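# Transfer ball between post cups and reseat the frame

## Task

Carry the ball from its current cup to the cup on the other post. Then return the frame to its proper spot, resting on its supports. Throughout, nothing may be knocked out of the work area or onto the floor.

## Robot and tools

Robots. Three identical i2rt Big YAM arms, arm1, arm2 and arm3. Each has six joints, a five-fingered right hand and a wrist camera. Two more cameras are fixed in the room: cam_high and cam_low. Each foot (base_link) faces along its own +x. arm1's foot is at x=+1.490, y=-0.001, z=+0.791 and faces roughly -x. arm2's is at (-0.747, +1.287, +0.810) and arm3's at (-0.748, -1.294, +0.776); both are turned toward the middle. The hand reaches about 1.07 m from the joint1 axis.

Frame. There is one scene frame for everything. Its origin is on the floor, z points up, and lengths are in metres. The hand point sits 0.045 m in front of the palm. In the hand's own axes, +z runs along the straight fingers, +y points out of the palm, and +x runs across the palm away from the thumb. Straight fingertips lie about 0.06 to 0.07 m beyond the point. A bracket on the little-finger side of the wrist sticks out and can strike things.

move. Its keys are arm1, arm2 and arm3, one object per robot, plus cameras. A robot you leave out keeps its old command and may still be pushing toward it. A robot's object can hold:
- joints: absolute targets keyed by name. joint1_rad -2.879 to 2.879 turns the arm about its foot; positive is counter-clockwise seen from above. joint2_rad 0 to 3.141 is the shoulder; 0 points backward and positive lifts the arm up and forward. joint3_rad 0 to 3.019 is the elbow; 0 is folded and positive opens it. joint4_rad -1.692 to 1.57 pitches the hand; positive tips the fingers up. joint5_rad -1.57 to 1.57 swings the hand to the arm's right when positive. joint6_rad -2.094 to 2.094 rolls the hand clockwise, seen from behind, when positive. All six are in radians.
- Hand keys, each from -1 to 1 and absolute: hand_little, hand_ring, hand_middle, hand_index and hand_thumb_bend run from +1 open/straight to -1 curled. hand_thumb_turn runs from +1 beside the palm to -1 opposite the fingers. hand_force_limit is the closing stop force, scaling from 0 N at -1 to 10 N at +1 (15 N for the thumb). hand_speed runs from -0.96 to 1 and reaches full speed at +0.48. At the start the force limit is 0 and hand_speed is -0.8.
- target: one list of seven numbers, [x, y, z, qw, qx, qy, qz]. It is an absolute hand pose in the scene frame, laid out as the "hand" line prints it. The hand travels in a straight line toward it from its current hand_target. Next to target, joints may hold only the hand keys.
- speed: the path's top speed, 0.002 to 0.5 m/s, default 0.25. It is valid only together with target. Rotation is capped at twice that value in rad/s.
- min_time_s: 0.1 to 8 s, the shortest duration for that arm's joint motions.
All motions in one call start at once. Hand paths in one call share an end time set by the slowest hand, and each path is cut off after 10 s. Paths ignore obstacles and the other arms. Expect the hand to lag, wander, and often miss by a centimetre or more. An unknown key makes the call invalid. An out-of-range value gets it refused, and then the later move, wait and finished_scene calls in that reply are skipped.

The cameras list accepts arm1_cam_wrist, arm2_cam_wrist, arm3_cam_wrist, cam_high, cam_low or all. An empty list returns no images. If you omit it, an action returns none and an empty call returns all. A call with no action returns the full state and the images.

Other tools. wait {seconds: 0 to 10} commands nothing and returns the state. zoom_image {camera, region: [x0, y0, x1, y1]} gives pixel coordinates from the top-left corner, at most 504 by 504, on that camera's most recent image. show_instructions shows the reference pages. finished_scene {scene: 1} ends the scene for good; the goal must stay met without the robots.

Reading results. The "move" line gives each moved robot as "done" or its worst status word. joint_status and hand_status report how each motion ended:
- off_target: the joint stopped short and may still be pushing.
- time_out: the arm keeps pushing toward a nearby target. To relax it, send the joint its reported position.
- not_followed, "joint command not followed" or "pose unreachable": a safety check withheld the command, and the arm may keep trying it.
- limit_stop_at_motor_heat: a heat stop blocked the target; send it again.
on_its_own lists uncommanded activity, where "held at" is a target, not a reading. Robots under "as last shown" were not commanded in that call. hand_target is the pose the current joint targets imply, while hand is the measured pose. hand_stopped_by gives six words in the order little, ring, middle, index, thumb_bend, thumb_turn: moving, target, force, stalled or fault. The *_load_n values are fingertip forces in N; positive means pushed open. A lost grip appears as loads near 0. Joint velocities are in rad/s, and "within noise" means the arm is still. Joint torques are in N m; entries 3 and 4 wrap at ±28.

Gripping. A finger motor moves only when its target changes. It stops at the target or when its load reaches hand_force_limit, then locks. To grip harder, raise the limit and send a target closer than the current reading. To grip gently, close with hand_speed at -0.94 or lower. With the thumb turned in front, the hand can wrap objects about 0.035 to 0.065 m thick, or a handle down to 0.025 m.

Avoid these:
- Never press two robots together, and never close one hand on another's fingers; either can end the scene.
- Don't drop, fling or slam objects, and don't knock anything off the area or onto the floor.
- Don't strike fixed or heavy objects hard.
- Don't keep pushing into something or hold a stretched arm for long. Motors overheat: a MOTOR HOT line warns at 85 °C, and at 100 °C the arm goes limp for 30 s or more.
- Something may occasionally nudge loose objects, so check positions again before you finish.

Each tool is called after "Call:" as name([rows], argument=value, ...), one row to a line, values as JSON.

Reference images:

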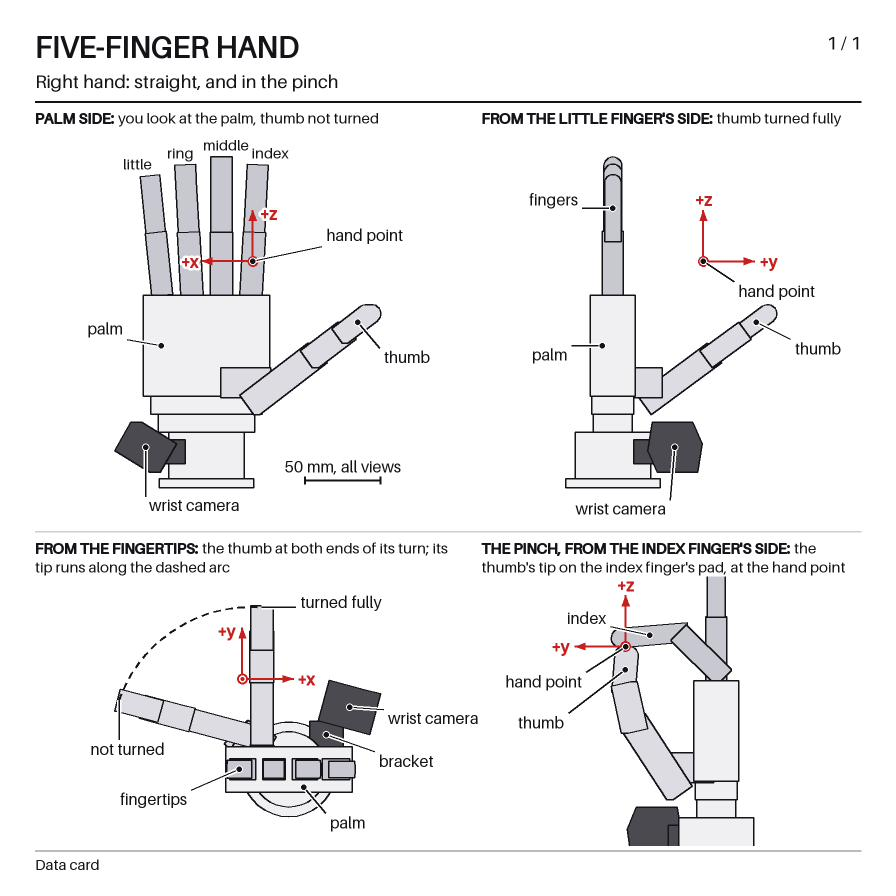

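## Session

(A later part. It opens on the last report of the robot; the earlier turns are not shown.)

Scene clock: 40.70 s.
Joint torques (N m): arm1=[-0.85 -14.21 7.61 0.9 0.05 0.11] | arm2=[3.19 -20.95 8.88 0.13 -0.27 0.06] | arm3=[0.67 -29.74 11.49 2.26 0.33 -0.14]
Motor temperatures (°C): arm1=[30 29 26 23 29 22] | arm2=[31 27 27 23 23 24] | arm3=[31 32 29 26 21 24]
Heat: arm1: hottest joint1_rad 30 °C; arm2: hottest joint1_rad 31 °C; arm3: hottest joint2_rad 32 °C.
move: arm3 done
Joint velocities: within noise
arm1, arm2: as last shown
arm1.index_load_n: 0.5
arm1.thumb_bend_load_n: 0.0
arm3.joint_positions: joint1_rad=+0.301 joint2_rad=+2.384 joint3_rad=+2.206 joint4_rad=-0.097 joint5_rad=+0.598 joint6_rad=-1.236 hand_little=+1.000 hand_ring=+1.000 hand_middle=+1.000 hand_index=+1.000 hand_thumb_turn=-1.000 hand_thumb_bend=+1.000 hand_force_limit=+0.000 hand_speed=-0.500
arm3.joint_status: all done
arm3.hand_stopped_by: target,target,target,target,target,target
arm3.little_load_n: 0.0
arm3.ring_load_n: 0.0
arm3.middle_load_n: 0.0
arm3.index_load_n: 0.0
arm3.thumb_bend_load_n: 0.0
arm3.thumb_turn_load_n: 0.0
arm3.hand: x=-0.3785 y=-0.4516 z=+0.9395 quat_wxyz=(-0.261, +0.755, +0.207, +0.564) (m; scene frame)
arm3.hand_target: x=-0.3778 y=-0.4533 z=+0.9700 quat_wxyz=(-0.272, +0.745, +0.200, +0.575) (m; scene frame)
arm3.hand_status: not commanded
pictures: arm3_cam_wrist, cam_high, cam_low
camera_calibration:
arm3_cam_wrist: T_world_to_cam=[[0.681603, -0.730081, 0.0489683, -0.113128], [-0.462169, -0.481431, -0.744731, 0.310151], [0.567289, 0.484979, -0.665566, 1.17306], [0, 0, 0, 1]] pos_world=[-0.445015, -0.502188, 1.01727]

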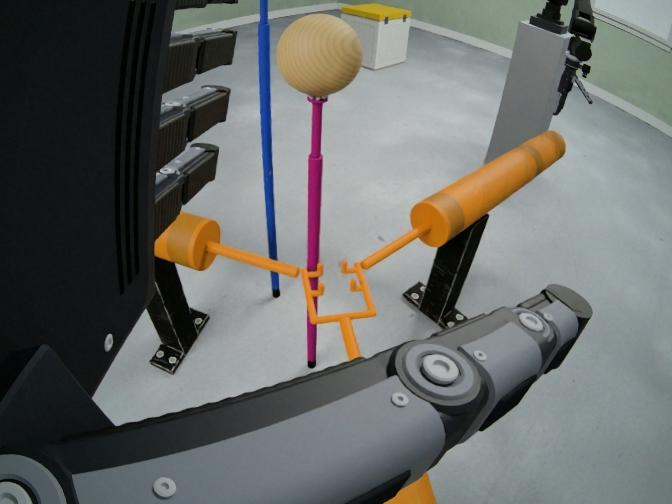

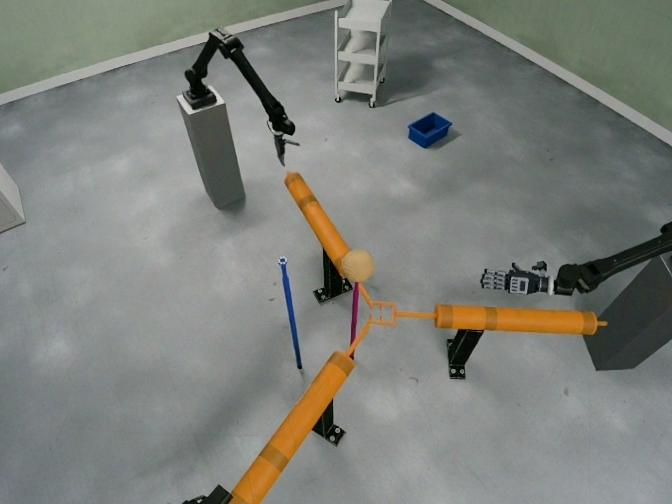

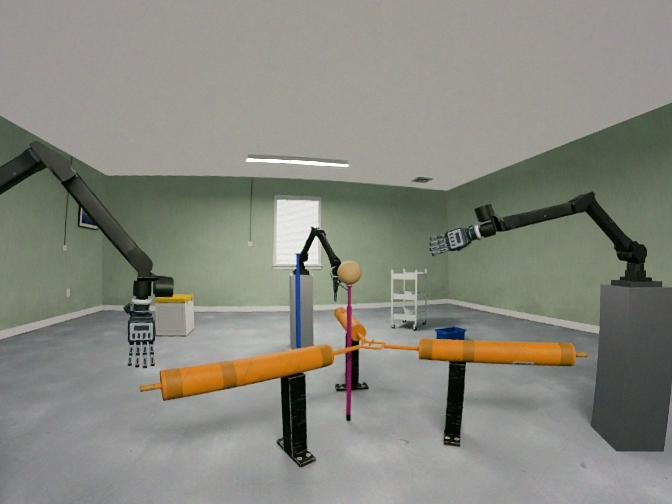

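Call:
move(arm1={"target": [0.9170, -0.3095, 0.56, 0, 0.99939, -0.0349, 0], "speed": 0.1}, arm2={"target": [-0.4196, 0.7160, 0.56, 0, 0.5373, 0.8434, 0], "speed": 0.1}, arm3={"joints": {"joint1_rad": 0.03, "joint2_rad": 1.95, "joint3_rad": 0.58, "joint4_rad": -0.20, "joint5_rad": 0.0, "joint6_rad": 1.60}, "min_time_s": 4}, cameras=["all"])

Scene clock: 53.53 s.
Joint torques (N m): arm1=[-2.55 -14.86 7.25 0.92 0.05 0.09] | arm2=[2.43 -21.95 8.62 0.16 -0.25 -0.21] | arm3=[-0.09 -13.33 2.39 -0.14 -0.12 0.19]
Motor temperatures (°C): arm1=[30 30 26 22 29 22] | arm2=[31 27 27 23 23 24] | arm3=[31 34 30 26 21 24]
Heat: arm1: hottest joint1_rad 30 °C; arm2: hottest joint1_rad 31 °C; arm3: hottest joint2_rad 34 °C.
move: arm1 off_target; arm2 off_target; arm3 done
Joint velocities: within noise
arm1.joint_positions: joint1_rad=+0.415 joint2_rad=+2.382 joint3_rad=+1.499 joint4_rad=-0.698 joint5_rad=-0.004 joint6_rad=+2.072 hand_little=+1.000 hand_ring=+1.000 hand_middle=+1.000 hand_index=+1.000 hand_thumb_turn=-1.000 hand_thumb_bend=+1.000 hand_force_limit=+0.000 hand_speed=-0.500
arm1.joint_status: not commanded
arm1.hand_stopped_by: target,target,target,target,target,target
arm1.little_load_n: 0.0
arm1.ring_load_n: 0.0
arm1.middle_load_n: 0.0
arm1.index_load_n: 0.0
arm1.thumb_bend_load_n: 0.0
arm1.thumb_turn_load_n: 0.0
arm1.hand: x=+0.9317 y=-0.3119 z=+0.5665 quat_wxyz=(+0.002, -1.000, +0.027, -0.007) (m; scene frame)
arm1.hand_target: x=+0.9176 y=-0.3090 z=+0.5602 quat_wxyz=(+0.000, -0.999, +0.035, +0.000) (m; scene frame)
arm1.hand_status: off_target (0.016 m and 1.3 deg from the pose sent, 0.052 m and 1.4 deg at the start)
arm2.joint_positions: joint1_rad=-0.120 joint2_rad=+2.488 joint3_rad=+1.639 joint4_rad=-0.744 joint5_rad=-0.006 joint6_rad=+1.575 hand_little=+1.000 hand_ring=+1.000 hand_middle=+1.000 hand_index=+1.000 hand_thumb_turn=-1.000 hand_thumb_bend=+1.000 hand_force_limit=+0.000 hand_speed=-0.500
arm2.joint_status: not commanded
arm2.hand_stopped_by: target,target,target,target,target,target
arm2.little_load_n: 0.0
arm2.ring_load_n: 0.0
arm2.middle_load_n: 0.0
arm2.index_load_n: 0.0
arm2.thumb_bend_load_n: 0.0
arm2.thumb_turn_load_n: 0.0
arm2.hand: x=-0.4262 y=+0.7283 z=+0.5611 quat_wxyz=(+0.010, -0.542, -0.840, -0.005) (m; scene frame)
arm2.hand_target: x=-0.4198 y=+0.7164 z=+0.5603 quat_wxyz=(+0.000, -0.537, -0.843, +0.000) (m; scene frame)
arm2.hand_status: off_target (0.014 m and 1.4 deg from the pose sent, 0.049 m and 1.3 deg at the start)
arm3.joint_positions: joint1_rad=+0.039 joint2_rad=+1.975 joint3_rad=+0.579 joint4_rad=-0.196 joint5_rad=+0.002 joint6_rad=+1.586 hand_little=+1.000 hand_ring=+1.000 hand_middle=+1.000 hand_index=+1.000 hand_thumb_turn=-1.000 hand_thumb_bend=+1.000 hand_force_limit=+0.000 hand_speed=-0.500
arm3.joint_status: all done
arm3.hand_stopped_by: target,target,target,target,target,target
arm3.little_load_n: 0.0
arm3.ring_load_n: 0.0
arm3.middle_load_n: 0.0
arm3.index_load_n: 0.0
arm3.thumb_bend_load_n: 0.0
arm3.thumb_turn_load_n: 0.0
arm3.hand: x=-0.6376 y=-0.9835 z=+0.5803 quat_wxyz=(+0.009, +0.498, -0.867, +0.012) (m; scene frame)
arm3.hand_target: x=-0.6308 y=-0.9772 z=+0.5880 quat_wxyz=(+0.000, +0.488, -0.873, +0.005) (m; scene frame)
arm3.hand_status: not commanded
pictures: arm1_cam_wrist, arm2_cam_wrist, arm3_cam_wrist, cam_high, cam_low
camera_calibration:
arm1_cam_wrist: T_world_to_cam=[[0.24899, -0.968489, -0.00567336, -0.535546], [-0.81863, -0.213585, 0.533129, 0.39116], [-0.517542, -0.128099, -0.846015, 1.03782], [0, 0, 0, 1]] pos_world=[0.990677, -0.30218, 0.666437]
arm2_cam_wrist: T_world_to_cam=[[0.763074, 0.643906, 0.0556991, -0.181698], [0.536515, -0.679139, 0.50092, 0.442045], [0.360373, -0.352356, -0.863699, 1.00917], [0, 0, 0, 1]] pos_world=[-0.462194, 0.772795, 0.660313]
arm3_cam_wrist: T_world_to_cam=[[-0.953671, 0.297688, -0.0435157, -0.285425], [0.246921, 0.857119, 0.45208, 0.740881], [0.171877, 0.420391, -0.890915, 1.15401], [0, 0, 0, 1]] pos_world=[-0.653489, -1.03519, 0.68077]

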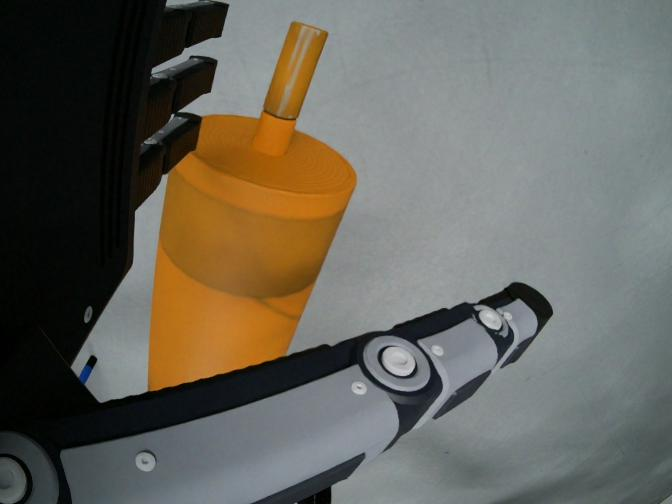

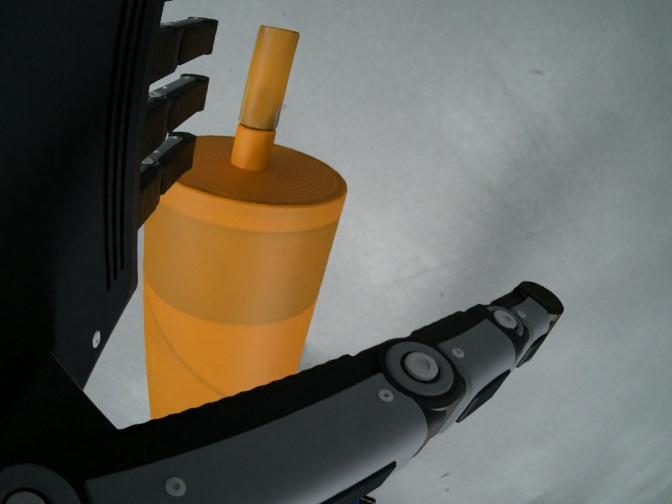

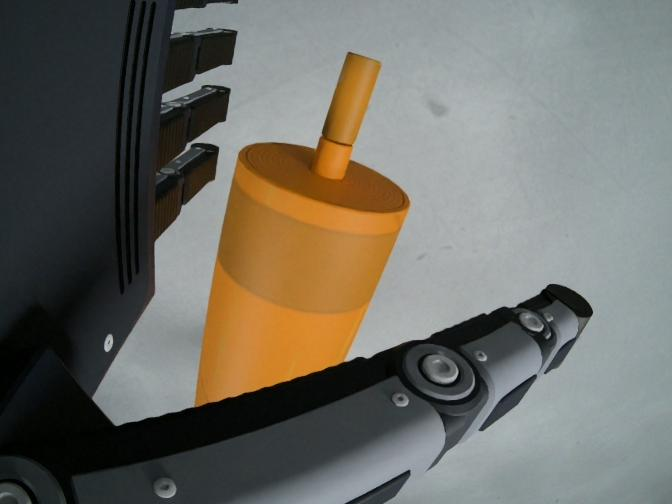

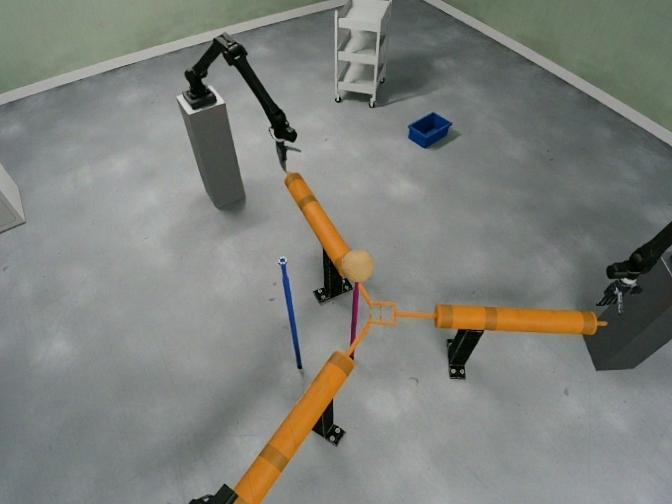

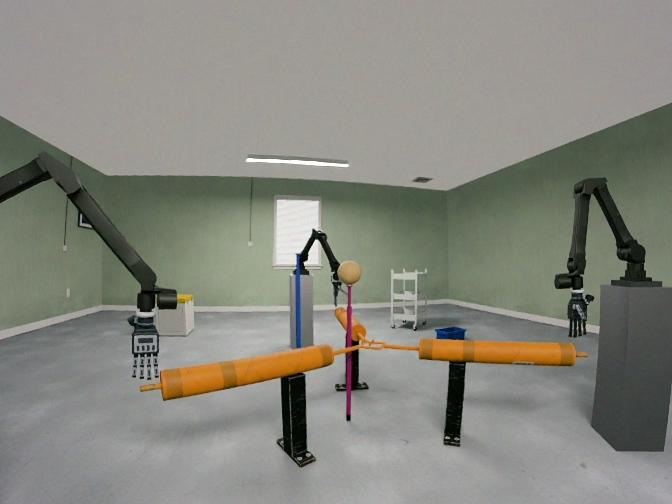

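Call:
move(arm1={"target": [0.9193, -0.3037, 0.4335, 0, 0.99939, -0.0349, 0], "speed": 0.1}, arm2={"target": [-0.4277, 0.7164, 0.439, 0, 0.5373, 0.8434, 0], "speed": 0.1}, arm3={"target": [-0.6400, -0.9770, 0.525, 0, -0.4656, 0.885, 0], "speed": 0.1}, cameras=["all"])

Scene clock: 57.40 s.
Joint torques (N m): arm1=[-2.49 -15.15 6.26 1.11 0.04 -0.05] | arm2=[1.55 -21.77 7.57 0.23 -0.24 -0.26] | arm3=[1.55 -11.05 1.36 0.49 -0.12 0.18]
Motor temperatures (°C): arm1=[30 30 26 22 29 22] | arm2=[31 28 27 23 23 24] | arm3=[31 34 29 26 21 24]
Heat: arm1: hottest joint1_rad 30 °C; arm2: hottest joint1_rad 31 °C; arm3: hottest joint2_rad 34 °C.
move: arm1 off_target; arm2 off_target; arm3 done
Joint velocities: within noise
arm1.joint_positions: joint1_rad=+0.408 joint2_rad=+2.647 joint3_rad=+1.623 joint4_rad=-0.550 joint5_rad=-0.004 joint6_rad=+2.072 hand_little=+1.000 hand_ring=+1.000 hand_middle=+1.000 hand_index=+1.000 hand_thumb_turn=-1.000 hand_thumb_bend=+1.000 hand_force_limit=+0.000 hand_speed=-0.500
arm1.joint_status: not commanded
arm1.hand_stopped_by: target,target,target,target,target,target
arm1.little_load_n: 0.0
arm1.ring_load_n: 0.0
arm1.middle_load_n: 0.0
arm1.index_load_n: 0.0
arm1.thumb_bend_load_n: 0.0
arm1.thumb_turn_load_n: 0.0
arm1.hand: x=+0.9280 y=-0.3090 z=+0.4442 quat_wxyz=(+0.000, -1.000, +0.030, -0.004) (m; scene frame)
arm1.hand_target: x=+0.9198 y=-0.3034 z=+0.4339 quat_wxyz=(+0.000, -0.999, +0.035, +0.000) (m; scene frame)
arm1.hand_status: off_target (0.015 m and 0.7 deg from the pose sent, 0.134 m and 1.2 deg at the start)
arm2.joint_positions: joint1_rad=-0.120 joint2_rad=+2.739 joint3_rad=+1.779 joint4_rad=-0.626 joint5_rad=-0.006 joint6_rad=+1.569 hand_little=+1.000 hand_ring=+1.000 hand_middle=+1.000 hand_index=+1.000 hand_thumb_turn=-1.000 hand_thumb_bend=+1.000 hand_force_limit=+0.000 hand_speed=-0.500
arm2.joint_status: not commanded
arm2.hand_stopped_by: target,target,target,target,target,target
arm2.little_load_n: 0.5
arm2.ring_load_n: 0.0
arm2.middle_load_n: 0.0
arm2.index_load_n: 0.0
arm2.thumb_bend_load_n: -0.5
arm2.thumb_turn_load_n: 0.0
arm2.hand: x=-0.4267 y=+0.7273 z=+0.4440 quat_wxyz=(+0.008, -0.539, -0.842, -0.003) (m; scene frame)
arm2.hand_target: x=-0.4279 y=+0.7167 z=+0.4393 quat_wxyz=(+0.000, -0.537, -0.843, +0.000) (m; scene frame)
arm2.hand_status: off_target (0.012 m and 1.0 deg from the pose sent, 0.123 m and 1.4 deg at the start)
arm3.joint_positions: joint1_rad=+0.050 joint2_rad=+2.171 joint3_rad=+0.600 joint4_rad=+0.001 joint5_rad=-0.007 joint6_rad=+1.665 hand_little=+1.000 hand_ring=+1.000 hand_middle=+1.000 hand_index=+1.000 hand_thumb_turn=-1.000 hand_thumb_bend=+1.000 hand_force_limit=+0.000 hand_speed=-0.500
arm3.joint_status: not commanded
arm3.hand_stopped_by: target,target,target,target,target,target
arm3.little_load_n: 0.0
arm3.ring_load_n: 0.0
arm3.middle_load_n: 0.0
arm3.index_load_n: -0.5
arm3.thumb_bend_load_n: 0.0
arm3.thumb_turn_load_n: 0.0
arm3.hand: x=-0.6389 y=-0.9814 z=+0.5281 quat_wxyz=(+0.002, +0.468, -0.884, +0.003) (m; scene frame)
arm3.hand_target: x=-0.6400 y=-0.9770 z=+0.5251 quat_wxyz=(+0.000, +0.466, -0.885, +0.000) (m; scene frame)
arm3.hand_status: done (0.005 m and 0.4 deg from the pose sent, 0.056 m and 4.5 deg at the start)
pictures: arm1_cam_wrist, arm2_cam_wrist, arm3_cam_wrist, cam_high, cam_low
camera_calibration:
arm1_cam_wrist: T_world_to_cam=[[0.242589, -0.97012, -0.00424026, -0.527735], [-0.816335, -0.206491, 0.539406, 0.451219], [-0.524164, -0.127393, -0.842035, 0.937322], [0, 0, 0, 1]] pos_world=[0.987679, -0.299385, 0.54363]
arm2_cam_wrist: T_world_to_cam=[[0.758919, 0.648931, 0.054136, -0.178964], [0.539411, -0.673048, 0.506006, 0.494863], [0.364799, -0.354816, -0.86083, 0.910314], [0, 0, 0, 1]] pos_world=[-0.463197, 0.772196, 0.542911]
arm3_cam_wrist: T_world_to_cam=[[-0.930831, 0.363282, -0.0397503, -0.212632], [0.302946, 0.827886, 0.472048, 0.759526], [0.204395, 0.427354, -0.880676, 1.12905], [0, 0, 0, 1]] pos_world=[-0.658792, -1.03406, 0.627341]

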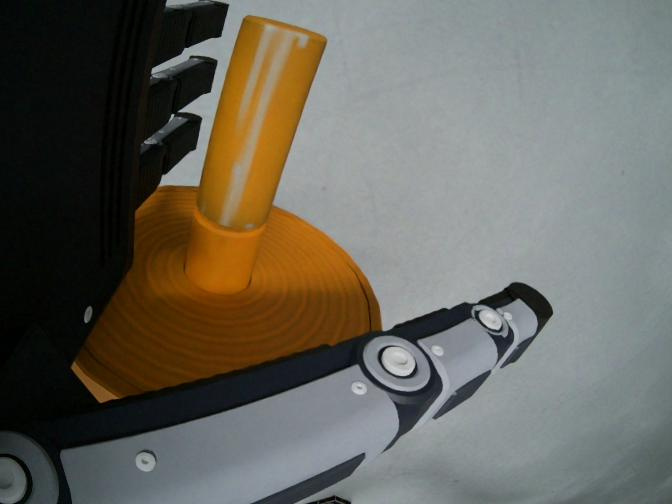

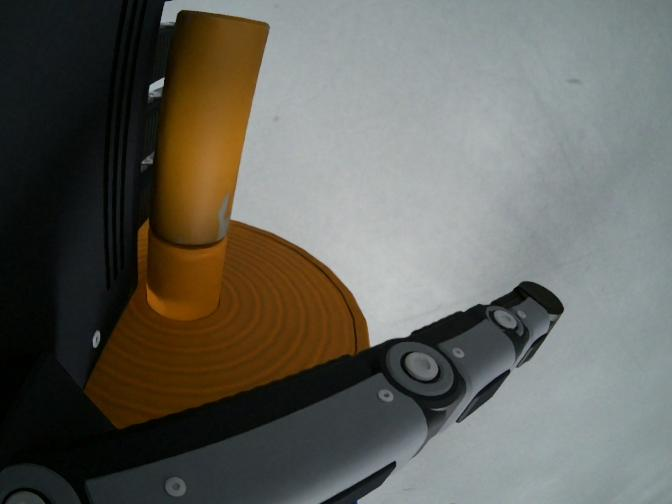

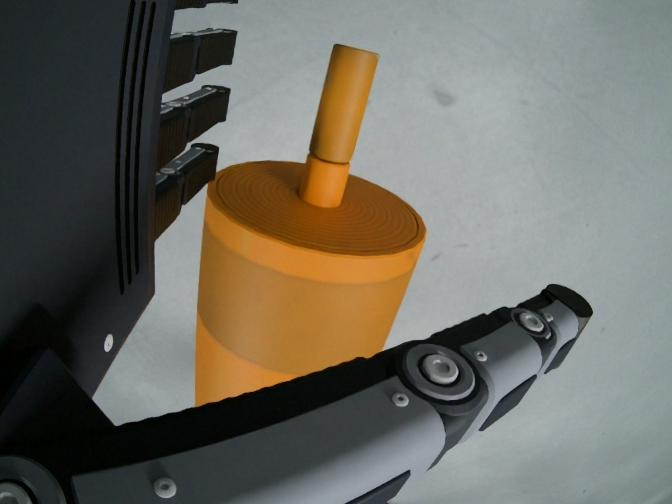

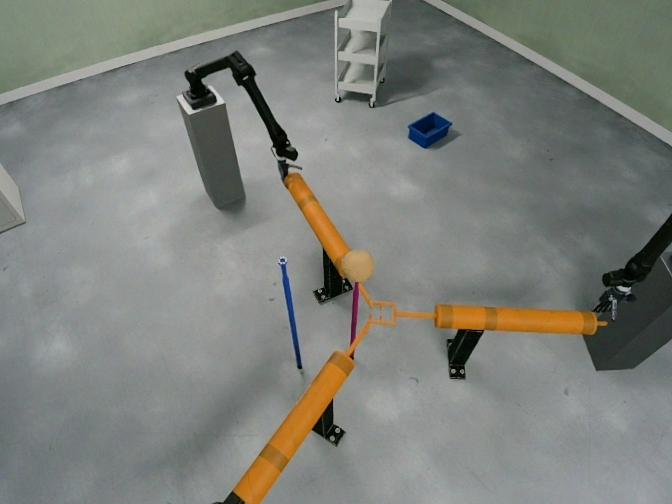

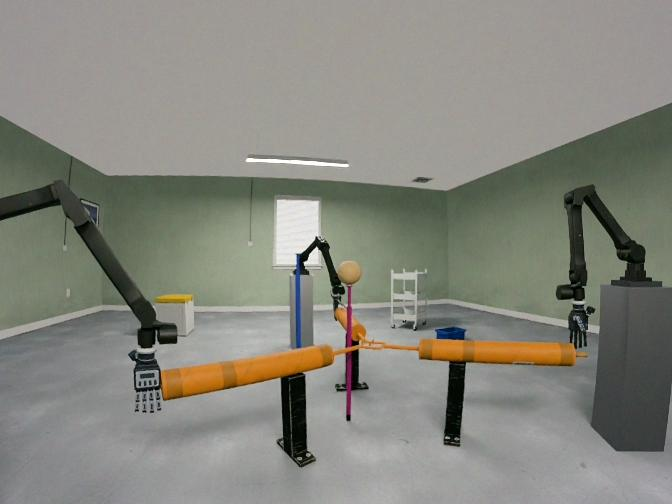

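Call:
move(arm1={"target": [0.9235, -0.3007, 0.4285, 0, 0.99939, -0.0349, 0], "speed": 0.1}, arm2={"target": [-0.4376, 0.7162, 0.439, 0, 0.5373, 0.8434, 0], "speed": 0.1}, arm3={"target": [-0.6492, -0.9755, 0.431, 0, -0.4656, 0.885, 0], "speed": 0.1}, cameras=["arm1_cam_wrist", "arm2_cam_wrist", "arm3_cam_wrist"])

Scene clock: 61.60 s.
Joint torques (N m): arm1=[-2.14 -14.62 5.04 1.17 0.05 0.02] | arm2=[1.49 -22.59 6.32 0.28 -0.24 -0.25] | arm3=[1.44 -12.51 -0.65 0.47 -0.11 0.18]
Motor temperatures (°C): arm1=[30 30 26 22 29 22] | arm2=[31 28 27 23 23 24] | arm3=[31 33 29 26 21 24]
Heat: arm1: hottest joint1_rad 30 °C; arm2: hottest joint1_rad 31 °C; arm3: hottest joint2_rad 33 °C.
move: arm1 off_target; arm2 done; arm3 done
Joint velocities: within noise
arm1.joint_positions: joint1_rad=+0.407 joint2_rad=+2.647 joint3_rad=+1.623 joint4_rad=-0.535 joint5_rad=-0.004 joint6_rad=+2.072 hand_little=+1.000 hand_ring=+1.000 hand_middle=+1.000 hand_index=+1.000 hand_thumb_turn=-1.000 hand_thumb_bend=+1.000 hand_force_limit=+0.000 hand_speed=-0.500
arm1.joint_status: not commanded
arm1.hand_stopped_by: target,target,target,target,target,target
arm1.little_load_n: 0.5
arm1.ring_load_n: 0.0
arm1.middle_load_n: 0.0
arm1.index_load_n: 0.0
arm1.thumb_bend_load_n: 0.0
arm1.thumb_turn_load_n: 0.0
arm1.hand: x=+0.9239 y=-0.3101 z=+0.4450 quat_wxyz=(-0.003, -1.000, +0.031, +0.003) (m; scene frame)
arm1.hand_target: x=+0.9242 y=-0.3006 z=+0.4290 quat_wxyz=(+0.000, -0.999, +0.035, +0.000) (m; scene frame)
arm1.hand_status: off_target (0.019 m and 0.7 deg from the pose sent, 0.018 m and 0.7 deg at the start)
arm2.joint_positions: joint1_rad=-0.132 joint2_rad=+2.739 joint3_rad=+1.779 joint4_rad=-0.618 joint5_rad=-0.006 joint6_rad=+1.554 hand_little=+1.000 hand_ring=+1.000 hand_middle=+1.000 hand_index=+1.000 hand_thumb_turn=-1.000 hand_thumb_bend=+1.000 hand_force_limit=+0.000 hand_speed=-0.500
arm2.joint_status: not commanded
arm2.hand_stopped_by: target,target,target,target,target,target
arm2.little_load_n: 0.0
arm2.ring_load_n: 0.0
arm2.middle_load_n: 0.0
arm2.index_load_n: 0.0
arm2.thumb_bend_load_n: 0.0
arm2.thumb_turn_load_n: 0.0
arm2.hand: x=-0.4324 y=+0.7226 z=+0.4443 quat_wxyz=(+0.004, -0.538, -0.843, -0.001) (m; scene frame)
arm2.hand_target: x=-0.4377 y=+0.7165 z=+0.4391 quat_wxyz=(+0.000, -0.537, -0.843, +0.000) (m; scene frame)
arm2.hand_status: done (0.010 m and 0.5 deg from the pose sent, 0.016 m and 1.0 deg at the start)
arm3.joint_positions: joint1_rad=+0.083 joint2_rad=+2.501 joint3_rad=+0.731 joint4_rad=+0.198 joint5_rad=-0.007 joint6_rad=+1.698 hand_little=+1.000 hand_ring=+1.000 hand_middle=+1.000 hand_index=+1.000 hand_thumb_turn=-1.000 hand_thumb_bend=+1.000 hand_force_limit=+0.000 hand_speed=-0.500
arm3.joint_status: not commanded
arm3.hand_stopped_by: target,target,target,target,target,target
arm3.little_load_n: 0.0
arm3.ring_load_n: 0.0
arm3.middle_load_n: 0.0
arm3.index_load_n: 0.0
arm3.thumb_bend_load_n: 0.0
arm3.thumb_turn_load_n: 0.0
arm3.hand: x=-0.6480 y=-0.9793 z=+0.4334 quat_wxyz=(+0.003, +0.468, -0.884, +0.003) (m; scene frame)
arm3.hand_target: x=-0.6492 y=-0.9754 z=+0.4311 quat_wxyz=(+0.000, +0.466, -0.885, +0.000) (m; scene frame)
arm3.hand_status: done (0.005 m and 0.5 deg from the pose sent, 0.098 m and 0.4 deg at the start)
pictures: arm1_cam_wrist, arm2_cam_wrist, arm3_cam_wrist
camera_calibration:
arm1_cam_wrist: T_world_to_cam=[[0.241496, -0.970401, -0.00127242, -0.528186], [-0.808998, -0.202053, 0.551994, 0.436183], [-0.535912, -0.132275, -0.833847, 0.941489], [0, 0, 0, 1]] pos_world=[0.984982, -0.299885, 0.543616]
arm2_cam_wrist: T_world_to_cam=[[0.756722, 0.651654, 0.052138, -0.173629], [0.53981, -0.667844, 0.512435, 0.4882], [0.36875, -0.359626, -0.857142, 0.91458], [0, 0, 0, 1]] pos_world=[-0.469398, 0.768094, 0.542807]
arm3_cam_wrist: T_world_to_cam=[[-0.931135, 0.362571, -0.039113, -0.22675], [0.303016, 0.828913, 0.470197, 0.807146], [0.202901, 0.425965, -0.881695, 1.04473], [0, 0, 0, 1]] pos_world=[-0.667689, -1.03186, 0.532742]

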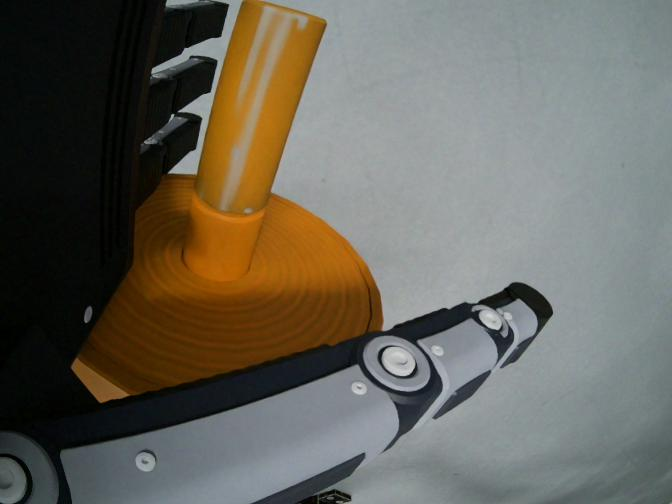

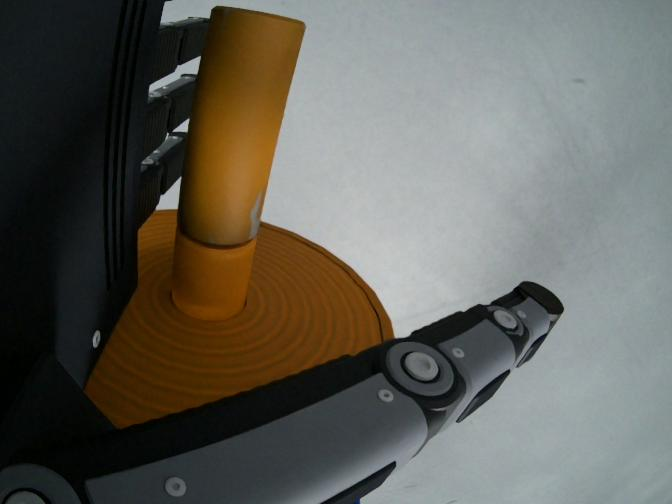

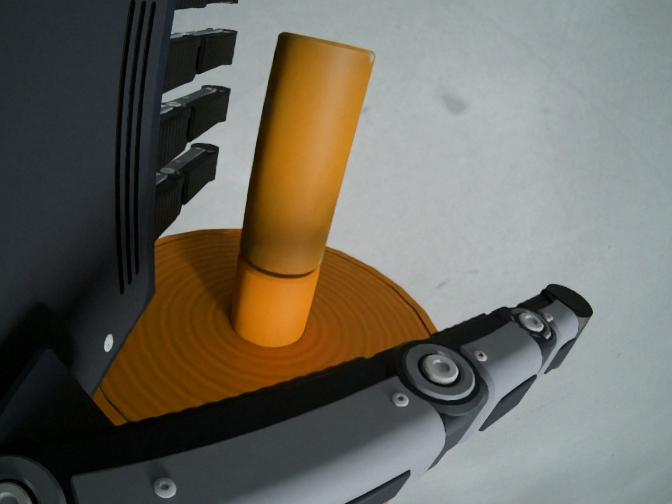

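Call:
move(arm1={"target": [0.938, -0.296, 0.412, 0, 0.99939, -0.0349, 0], "speed": 0.1}, arm2={"target": [-0.4440, 0.7280, 0.437, 0, 0.5373, 0.8434, 0], "speed": 0.1}, arm3={"joints": {"hand_index": 0.0, "hand_middle": 0.0, "hand_ring": 0.0, "hand_thumb_bend": 0.4, "hand_speed": -0.5, "hand_force_limit": -0.5}}, cameras=["arm1_cam_wrist", "arm2_cam_wrist", "arm3_cam_wrist"])

Scene clock: 63.87 s.
Joint torques (N m): arm1=[-2.96 -15.27 3.36 0.99 0.01 0.01] | arm2=[1.55 -23.53 4.42 0.28 -0.25 -0.25] | arm3=[1.61 -12.57 -0.64 0.53 -0.12 0.17]
Motor temperatures (°C): arm1=[30 30 26 22 29 22] | arm2=[31 29 27 23 23 24] | arm3=[31 33 29 26 20 24]
Heat: arm1: hottest joint1_rad 30 °C; arm2: hottest joint1_rad 31 °C; arm3: hottest joint2_rad 33 °C.
move: arm1 off_target; arm2 done; arm3 done
Joint velocities: within noise
arm1.joint_positions: joint1_rad=+0.407 joint2_rad=+2.663 joint3_rad=+1.612 joint4_rad=-0.484 joint5_rad=-0.003 joint6_rad=+2.072 hand_little=+1.000 hand_ring=+1.000 hand_middle=+1.000 hand_index=+1.000 hand_thumb_turn=-1.000 hand_thumb_bend=+1.000 hand_force_limit=+0.000 hand_speed=-0.500
arm1.joint_status: not commanded
arm1.hand_stopped_by: target,target,target,target,target,target
arm1.little_load_n: 0.0
arm1.ring_load_n: 0.0
arm1.middle_load_n: 0.0
arm1.index_load_n: 0.0
arm1.thumb_bend_load_n: 0.0
arm1.thumb_turn_load_n: 0.0
arm1.hand: x=+0.9244 y=-0.3098 z=+0.4356 quat_wxyz=(-0.009, -0.999, +0.031, +0.014) (m; scene frame)
arm1.hand_target: x=+0.9387 y=-0.2960 z=+0.4130 quat_wxyz=(+0.000, -0.999, +0.035, +0.000) (m; scene frame)
arm1.hand_status: off_target (0.031 m and 1.9 deg from the pose sent, 0.039 m and 0.7 deg at the start)
arm2.joint_positions: joint1_rad=-0.133 joint2_rad=+2.739 joint3_rad=+1.745 joint4_rad=-0.581 joint5_rad=-0.006 joint6_rad=+1.552 hand_little=+1.000 hand_ring=+1.000 hand_middle=+1.000 hand_index=+1.000 hand_thumb_turn=-1.000 hand_thumb_bend=+1.000 hand_force_limit=+0.000 hand_speed=-0.500
arm2.joint_status: not commanded
arm2.hand_stopped_by: target,target,target,target,target,target
arm2.little_load_n: 0.0
arm2.ring_load_n: 0.0
arm2.middle_load_n: 0.0
arm2.index_load_n: 0.0
arm2.thumb_bend_load_n: 0.0
arm2.thumb_turn_load_n: 0.0
arm2.hand: x=-0.4371 y=+0.7308 z=+0.4374 quat_wxyz=(+0.003, -0.538, -0.843, +0.000) (m; scene frame)
arm2.hand_target: x=-0.4441 y=+0.7281 z=+0.4369 quat_wxyz=(+0.000, -0.537, -0.843, +0.000) (m; scene frame)
arm2.hand_status: done (0.007 m and 0.3 deg from the pose sent, 0.015 m and 0.5 deg at the start)
arm3.joint_positions: joint1_rad=+0.083 joint2_rad=+2.501 joint3_rad=+0.731 joint4_rad=+0.198 joint5_rad=-0.007 joint6_rad=+1.699 hand_little=+1.000 hand_ring=+0.000 hand_middle=+0.000 hand_index=+0.000 hand_thumb_turn=-1.000 hand_thumb_bend=+0.400 hand_force_limit=-0.500 hand_speed=-0.500
arm3.joint_status: all done
arm3.hand_stopped_by: target,target,target,target,target,target
arm3.little_load_n: 0.0
arm3.ring_load_n: 0.5
arm3.middle_load_n: 0.0
arm3.index_load_n: 0.0
arm3.thumb_bend_load_n: 0.0
arm3.thumb_turn_load_n: 0.0
arm3.hand: x=-0.6479 y=-0.9793 z=+0.4334 quat_wxyz=(+0.003, +0.467, -0.884, +0.003) (m; scene frame)
arm3.hand_target: x=-0.6492 y=-0.9754 z=+0.4310 quat_wxyz=(+0.000, +0.466, -0.885, +0.000) (m; scene frame)
arm3.hand_status: not commanded
pictures: arm1_cam_wrist, arm2_cam_wrist, arm3_cam_wrist
camera_calibration:
arm1_cam_wrist: T_world_to_cam=[[0.241485, -0.9704, 0.0030787, -0.529896], [-0.796737, -0.196456, 0.571502, 0.423832], [-0.55398, -0.140462, -0.820595, 0.942346], [0, 0, 0, 1]] pos_world=[0.987686, -0.298583, 0.532695]
arm2_cam_wrist: T_world_to_cam=[[0.756348, 0.652182, 0.0509485, -0.175099], [0.539194, -0.665621, 0.515965, 0.496367], [0.370415, -0.362778, -0.855093, 0.915446], [0, 0, 0, 1]] pos_world=[-0.474297, 0.776692, 0.535605]
arm3_cam_wrist: T_world_to_cam=[[-0.930727, 0.363615, -0.0391216, -0.225397], [0.303937, 0.828563, 0.470219, 0.807389], [0.203393, 0.425755, -0.881682, 1.04483], [0, 0, 0, 1]] pos_world=[-0.667691, -1.03186, 0.532742]

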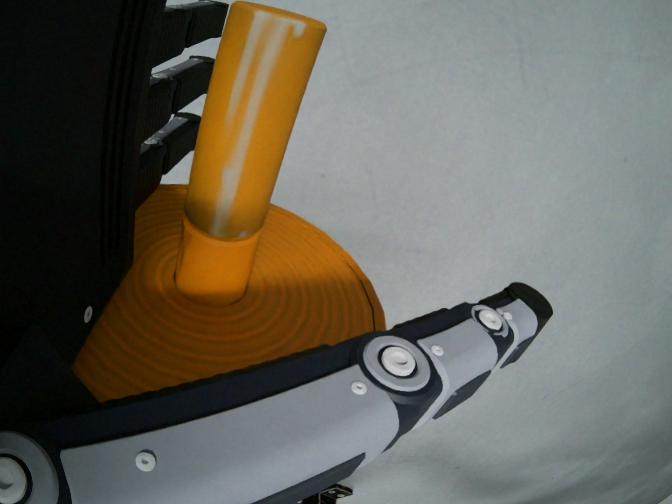

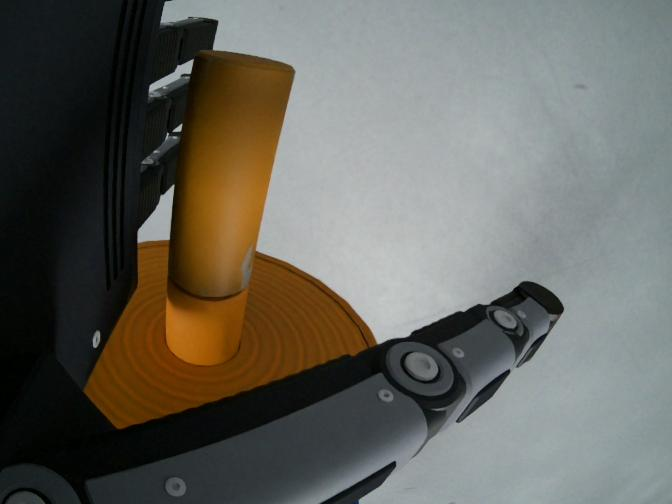

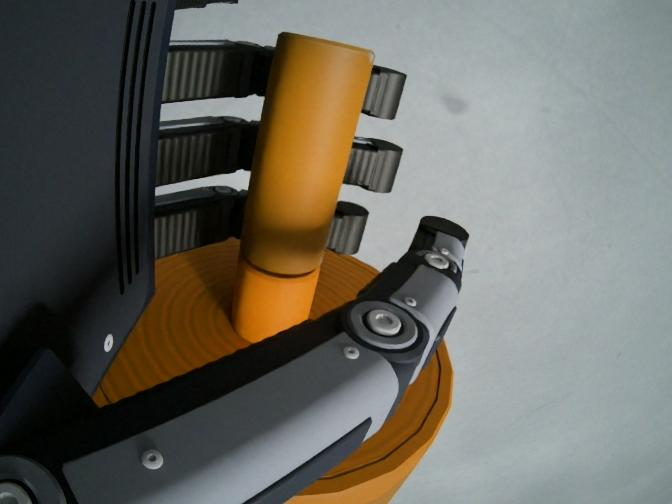

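Call:
move(arm1={"joints": {"hand_index": 0.0, "hand_middle": 0.0, "hand_ring": 0.0, "hand_thumb_bend": 0.4, "hand_speed": -0.4, "hand_force_limit": -0.6}}, arm2={"joints": {"hand_index": 0.0, "hand_middle": 0.0, "hand_ring": 0.0, "hand_thumb_bend": 0.4, "hand_speed": -0.4, "hand_force_limit": -0.6}}, arm3={"joints": {"hand_index": -0.8, "hand_middle": -0.8, "hand_ring": -0.8, "hand_speed": -0.9, "hand_force_limit": -0.6}}, cameras=["arm1_cam_wrist", "arm2_cam_wrist", "arm3_cam_wrist", "cam_high", "cam_low"])

Scene clock: 67.77 s.
Joint torques (N m): arm1=[-2.37 -14.97 3.36 0.98 -0.05 0] | arm2=[1.44 -23.65 4.46 0.27 -0.26 -0.24] | arm3=[1.55 -12.51 -0.65 0.47 -0.12 0.17]
Motor temperatures (°C): arm1=[30 30 26 22 29 22] | arm2=[31 29 27 23 23 24] | arm3=[31 33 29 26 20 24]
Heat: arm1: hottest joint1_rad 30 °C; arm2: hottest joint1_rad 31 °C; arm3: hottest joint2_rad 33 °C.
move: arm1 done; arm2 done; arm3 off_target
Joint velocities: within noise
arm1.joint_positions: joint1_rad=+0.407 joint2_rad=+2.663 joint3_rad=+1.612 joint4_rad=-0.484 joint5_rad=-0.003 joint6_rad=+2.072 hand_little=+1.000 hand_ring=+0.000 hand_middle=+0.000 hand_index=+0.000 hand_thumb_turn=-1.000 hand_thumb_bend=+0.400 hand_force_limit=-0.600 hand_speed=-0.400
arm1.joint_status: all done
arm1.hand_stopped_by: target,target,target,target,target,target
arm1.little_load_n: 0.0
arm1.ring_load_n: 0.0
arm1.middle_load_n: 0.0
arm1.index_load_n: 0.0
arm1.thumb_bend_load_n: 0.0
arm1.thumb_turn_load_n: 0.0
arm1.hand: x=+0.9244 y=-0.3098 z=+0.4356 quat_wxyz=(-0.009, -0.999, +0.031, +0.014) (m; scene frame)
arm1.hand_target: x=+0.9387 y=-0.2960 z=+0.4130 quat_wxyz=(+0.000, -0.999, +0.035, +0.000) (m; scene frame)
arm1.hand_status: not commanded
arm2.joint_positions: joint1_rad=-0.133 joint2_rad=+2.739 joint3_rad=+1.745 joint4_rad=-0.581 joint5_rad=-0.007 joint6_rad=+1.551 hand_little=+1.000 hand_ring=+0.000 hand_middle=+0.000 hand_index=+0.000 hand_thumb_turn=-1.000 hand_thumb_bend=+0.400 hand_force_limit=-0.600 hand_speed=-0.400
arm2.joint_status: all done
arm2.hand_stopped_by: target,target,target,target,target,target
arm2.little_load_n: 0.0
arm2.ring_load_n: 0.5
arm2.middle_load_n: 0.0
arm2.index_load_n: 0.0
arm2.thumb_bend_load_n: 0.0
arm2.thumb_turn_load_n: 0.0
arm2.hand: x=-0.4371 y=+0.7309 z=+0.4374 quat_wxyz=(+0.003, -0.537, -0.843, +0.000) (m; scene frame)
arm2.hand_target: x=-0.4440 y=+0.7282 z=+0.4369 quat_wxyz=(+0.000, -0.537, -0.843, +0.000) (m; scene frame)
arm2.hand_status: not commanded
arm3.joint_positions: joint1_rad=+0.083 joint2_rad=+2.501 joint3_rad=+0.731 joint4_rad=+0.198 joint5_rad=-0.007 joint6_rad=+1.700 hand_little=+1.000 hand_ring=-0.297 hand_middle=-0.362 hand_index=-0.371 hand_thumb_turn=-1.000 hand_thumb_bend=+0.400 hand_force_limit=-0.600 hand_speed=-0.900
arm3.joint_status: hand_ring off_target (ended at -0.297, target -0.800); hand_middle off_target (ended at -0.362, target -0.800); hand_index off_target (ended at -0.371, target -0.800); the others done
arm3.hand_stopped_by: target,force,force,force,target,target
arm3.little_load_n: 0.0
arm3.ring_load_n: 0.5
arm3.middle_load_n: 2.5
arm3.index_load_n: 2.5
arm3.thumb_bend_load_n: 1.0
arm3.thumb_turn_load_n: 0.0
arm3.hand: x=-0.6479 y=-0.9792 z=+0.4334 quat_wxyz=(+0.002, +0.467, -0.884, +0.003) (m; scene frame)
arm3.hand_target: x=-0.6492 y=-0.9754 z=+0.4311 quat_wxyz=(+0.000, +0.466, -0.885, +0.000) (m; scene frame)
arm3.hand_status: not commanded
pictures: arm1_cam_wrist, arm2_cam_wrist, arm3_cam_wrist, cam_high, cam_low
camera_calibration:
arm1_cam_wrist: T_world_to_cam=[[0.241485, -0.9704, 0.0030787, -0.529896], [-0.796737, -0.196456, 0.571502, 0.423832], [-0.55398, -0.140462, -0.820595, 0.942346], [0, 0, 0, 1]] pos_world=[0.987686, -0.298583, 0.532695]
arm2_cam_wrist: T_world_to_cam=[[0.755585, 0.653035, 0.0513418, -0.176334], [0.539776, -0.66511, 0.516014, 0.496221], [0.371123, -0.362179, -0.85504, 0.915289], [0, 0, 0, 1]] pos_world=[-0.474298, 0.776692, 0.535605]
arm3_cam_wrist: T_world_to_cam=[[-0.930591, 0.36396, -0.0391617, -0.224967], [0.304162, 0.828322, 0.470497, 0.807061], [0.20368, 0.425929, -0.881532, 1.04508], [0, 0, 0, 1]] pos_world=[-0.667692, -1.03176, 0.532742]

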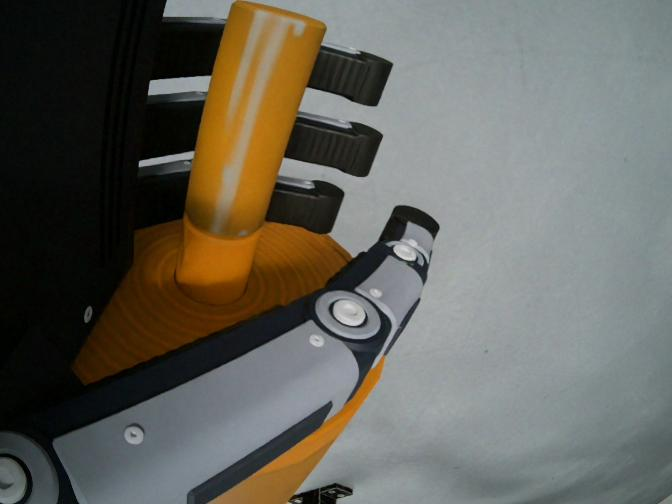

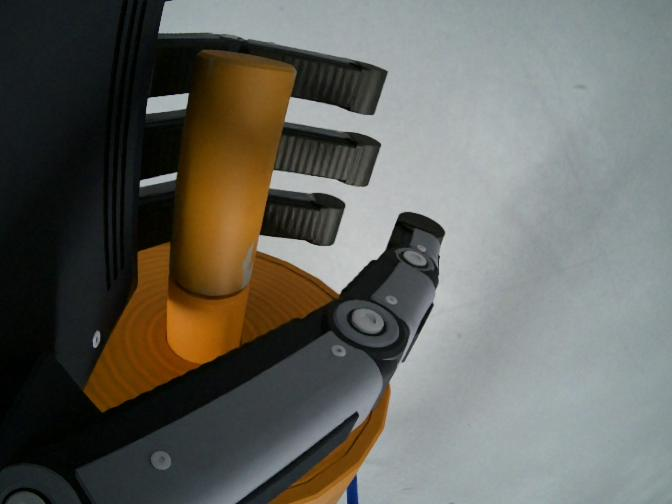

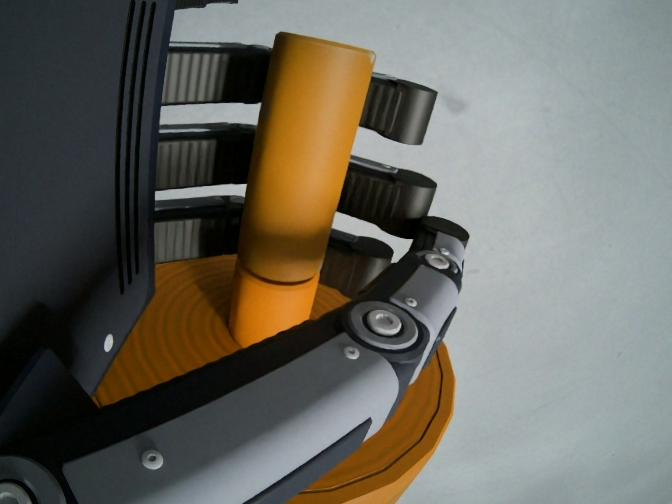

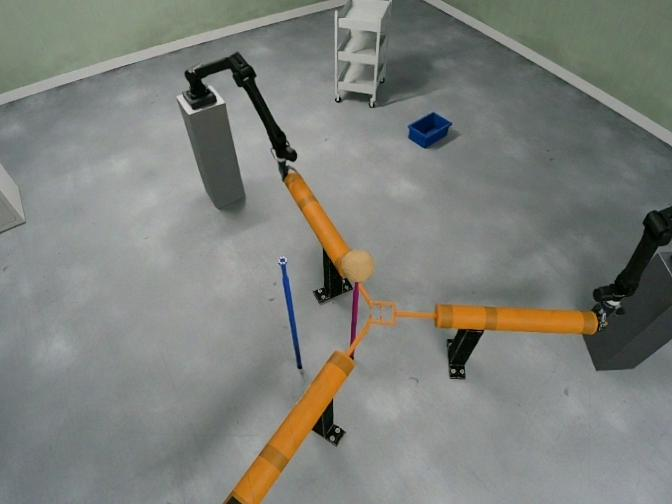

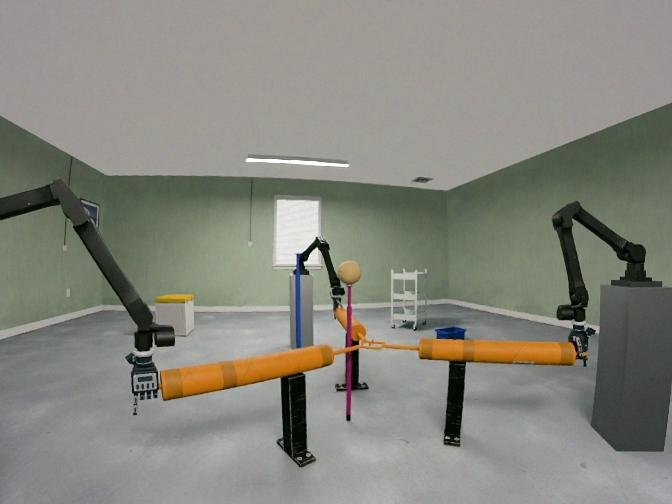

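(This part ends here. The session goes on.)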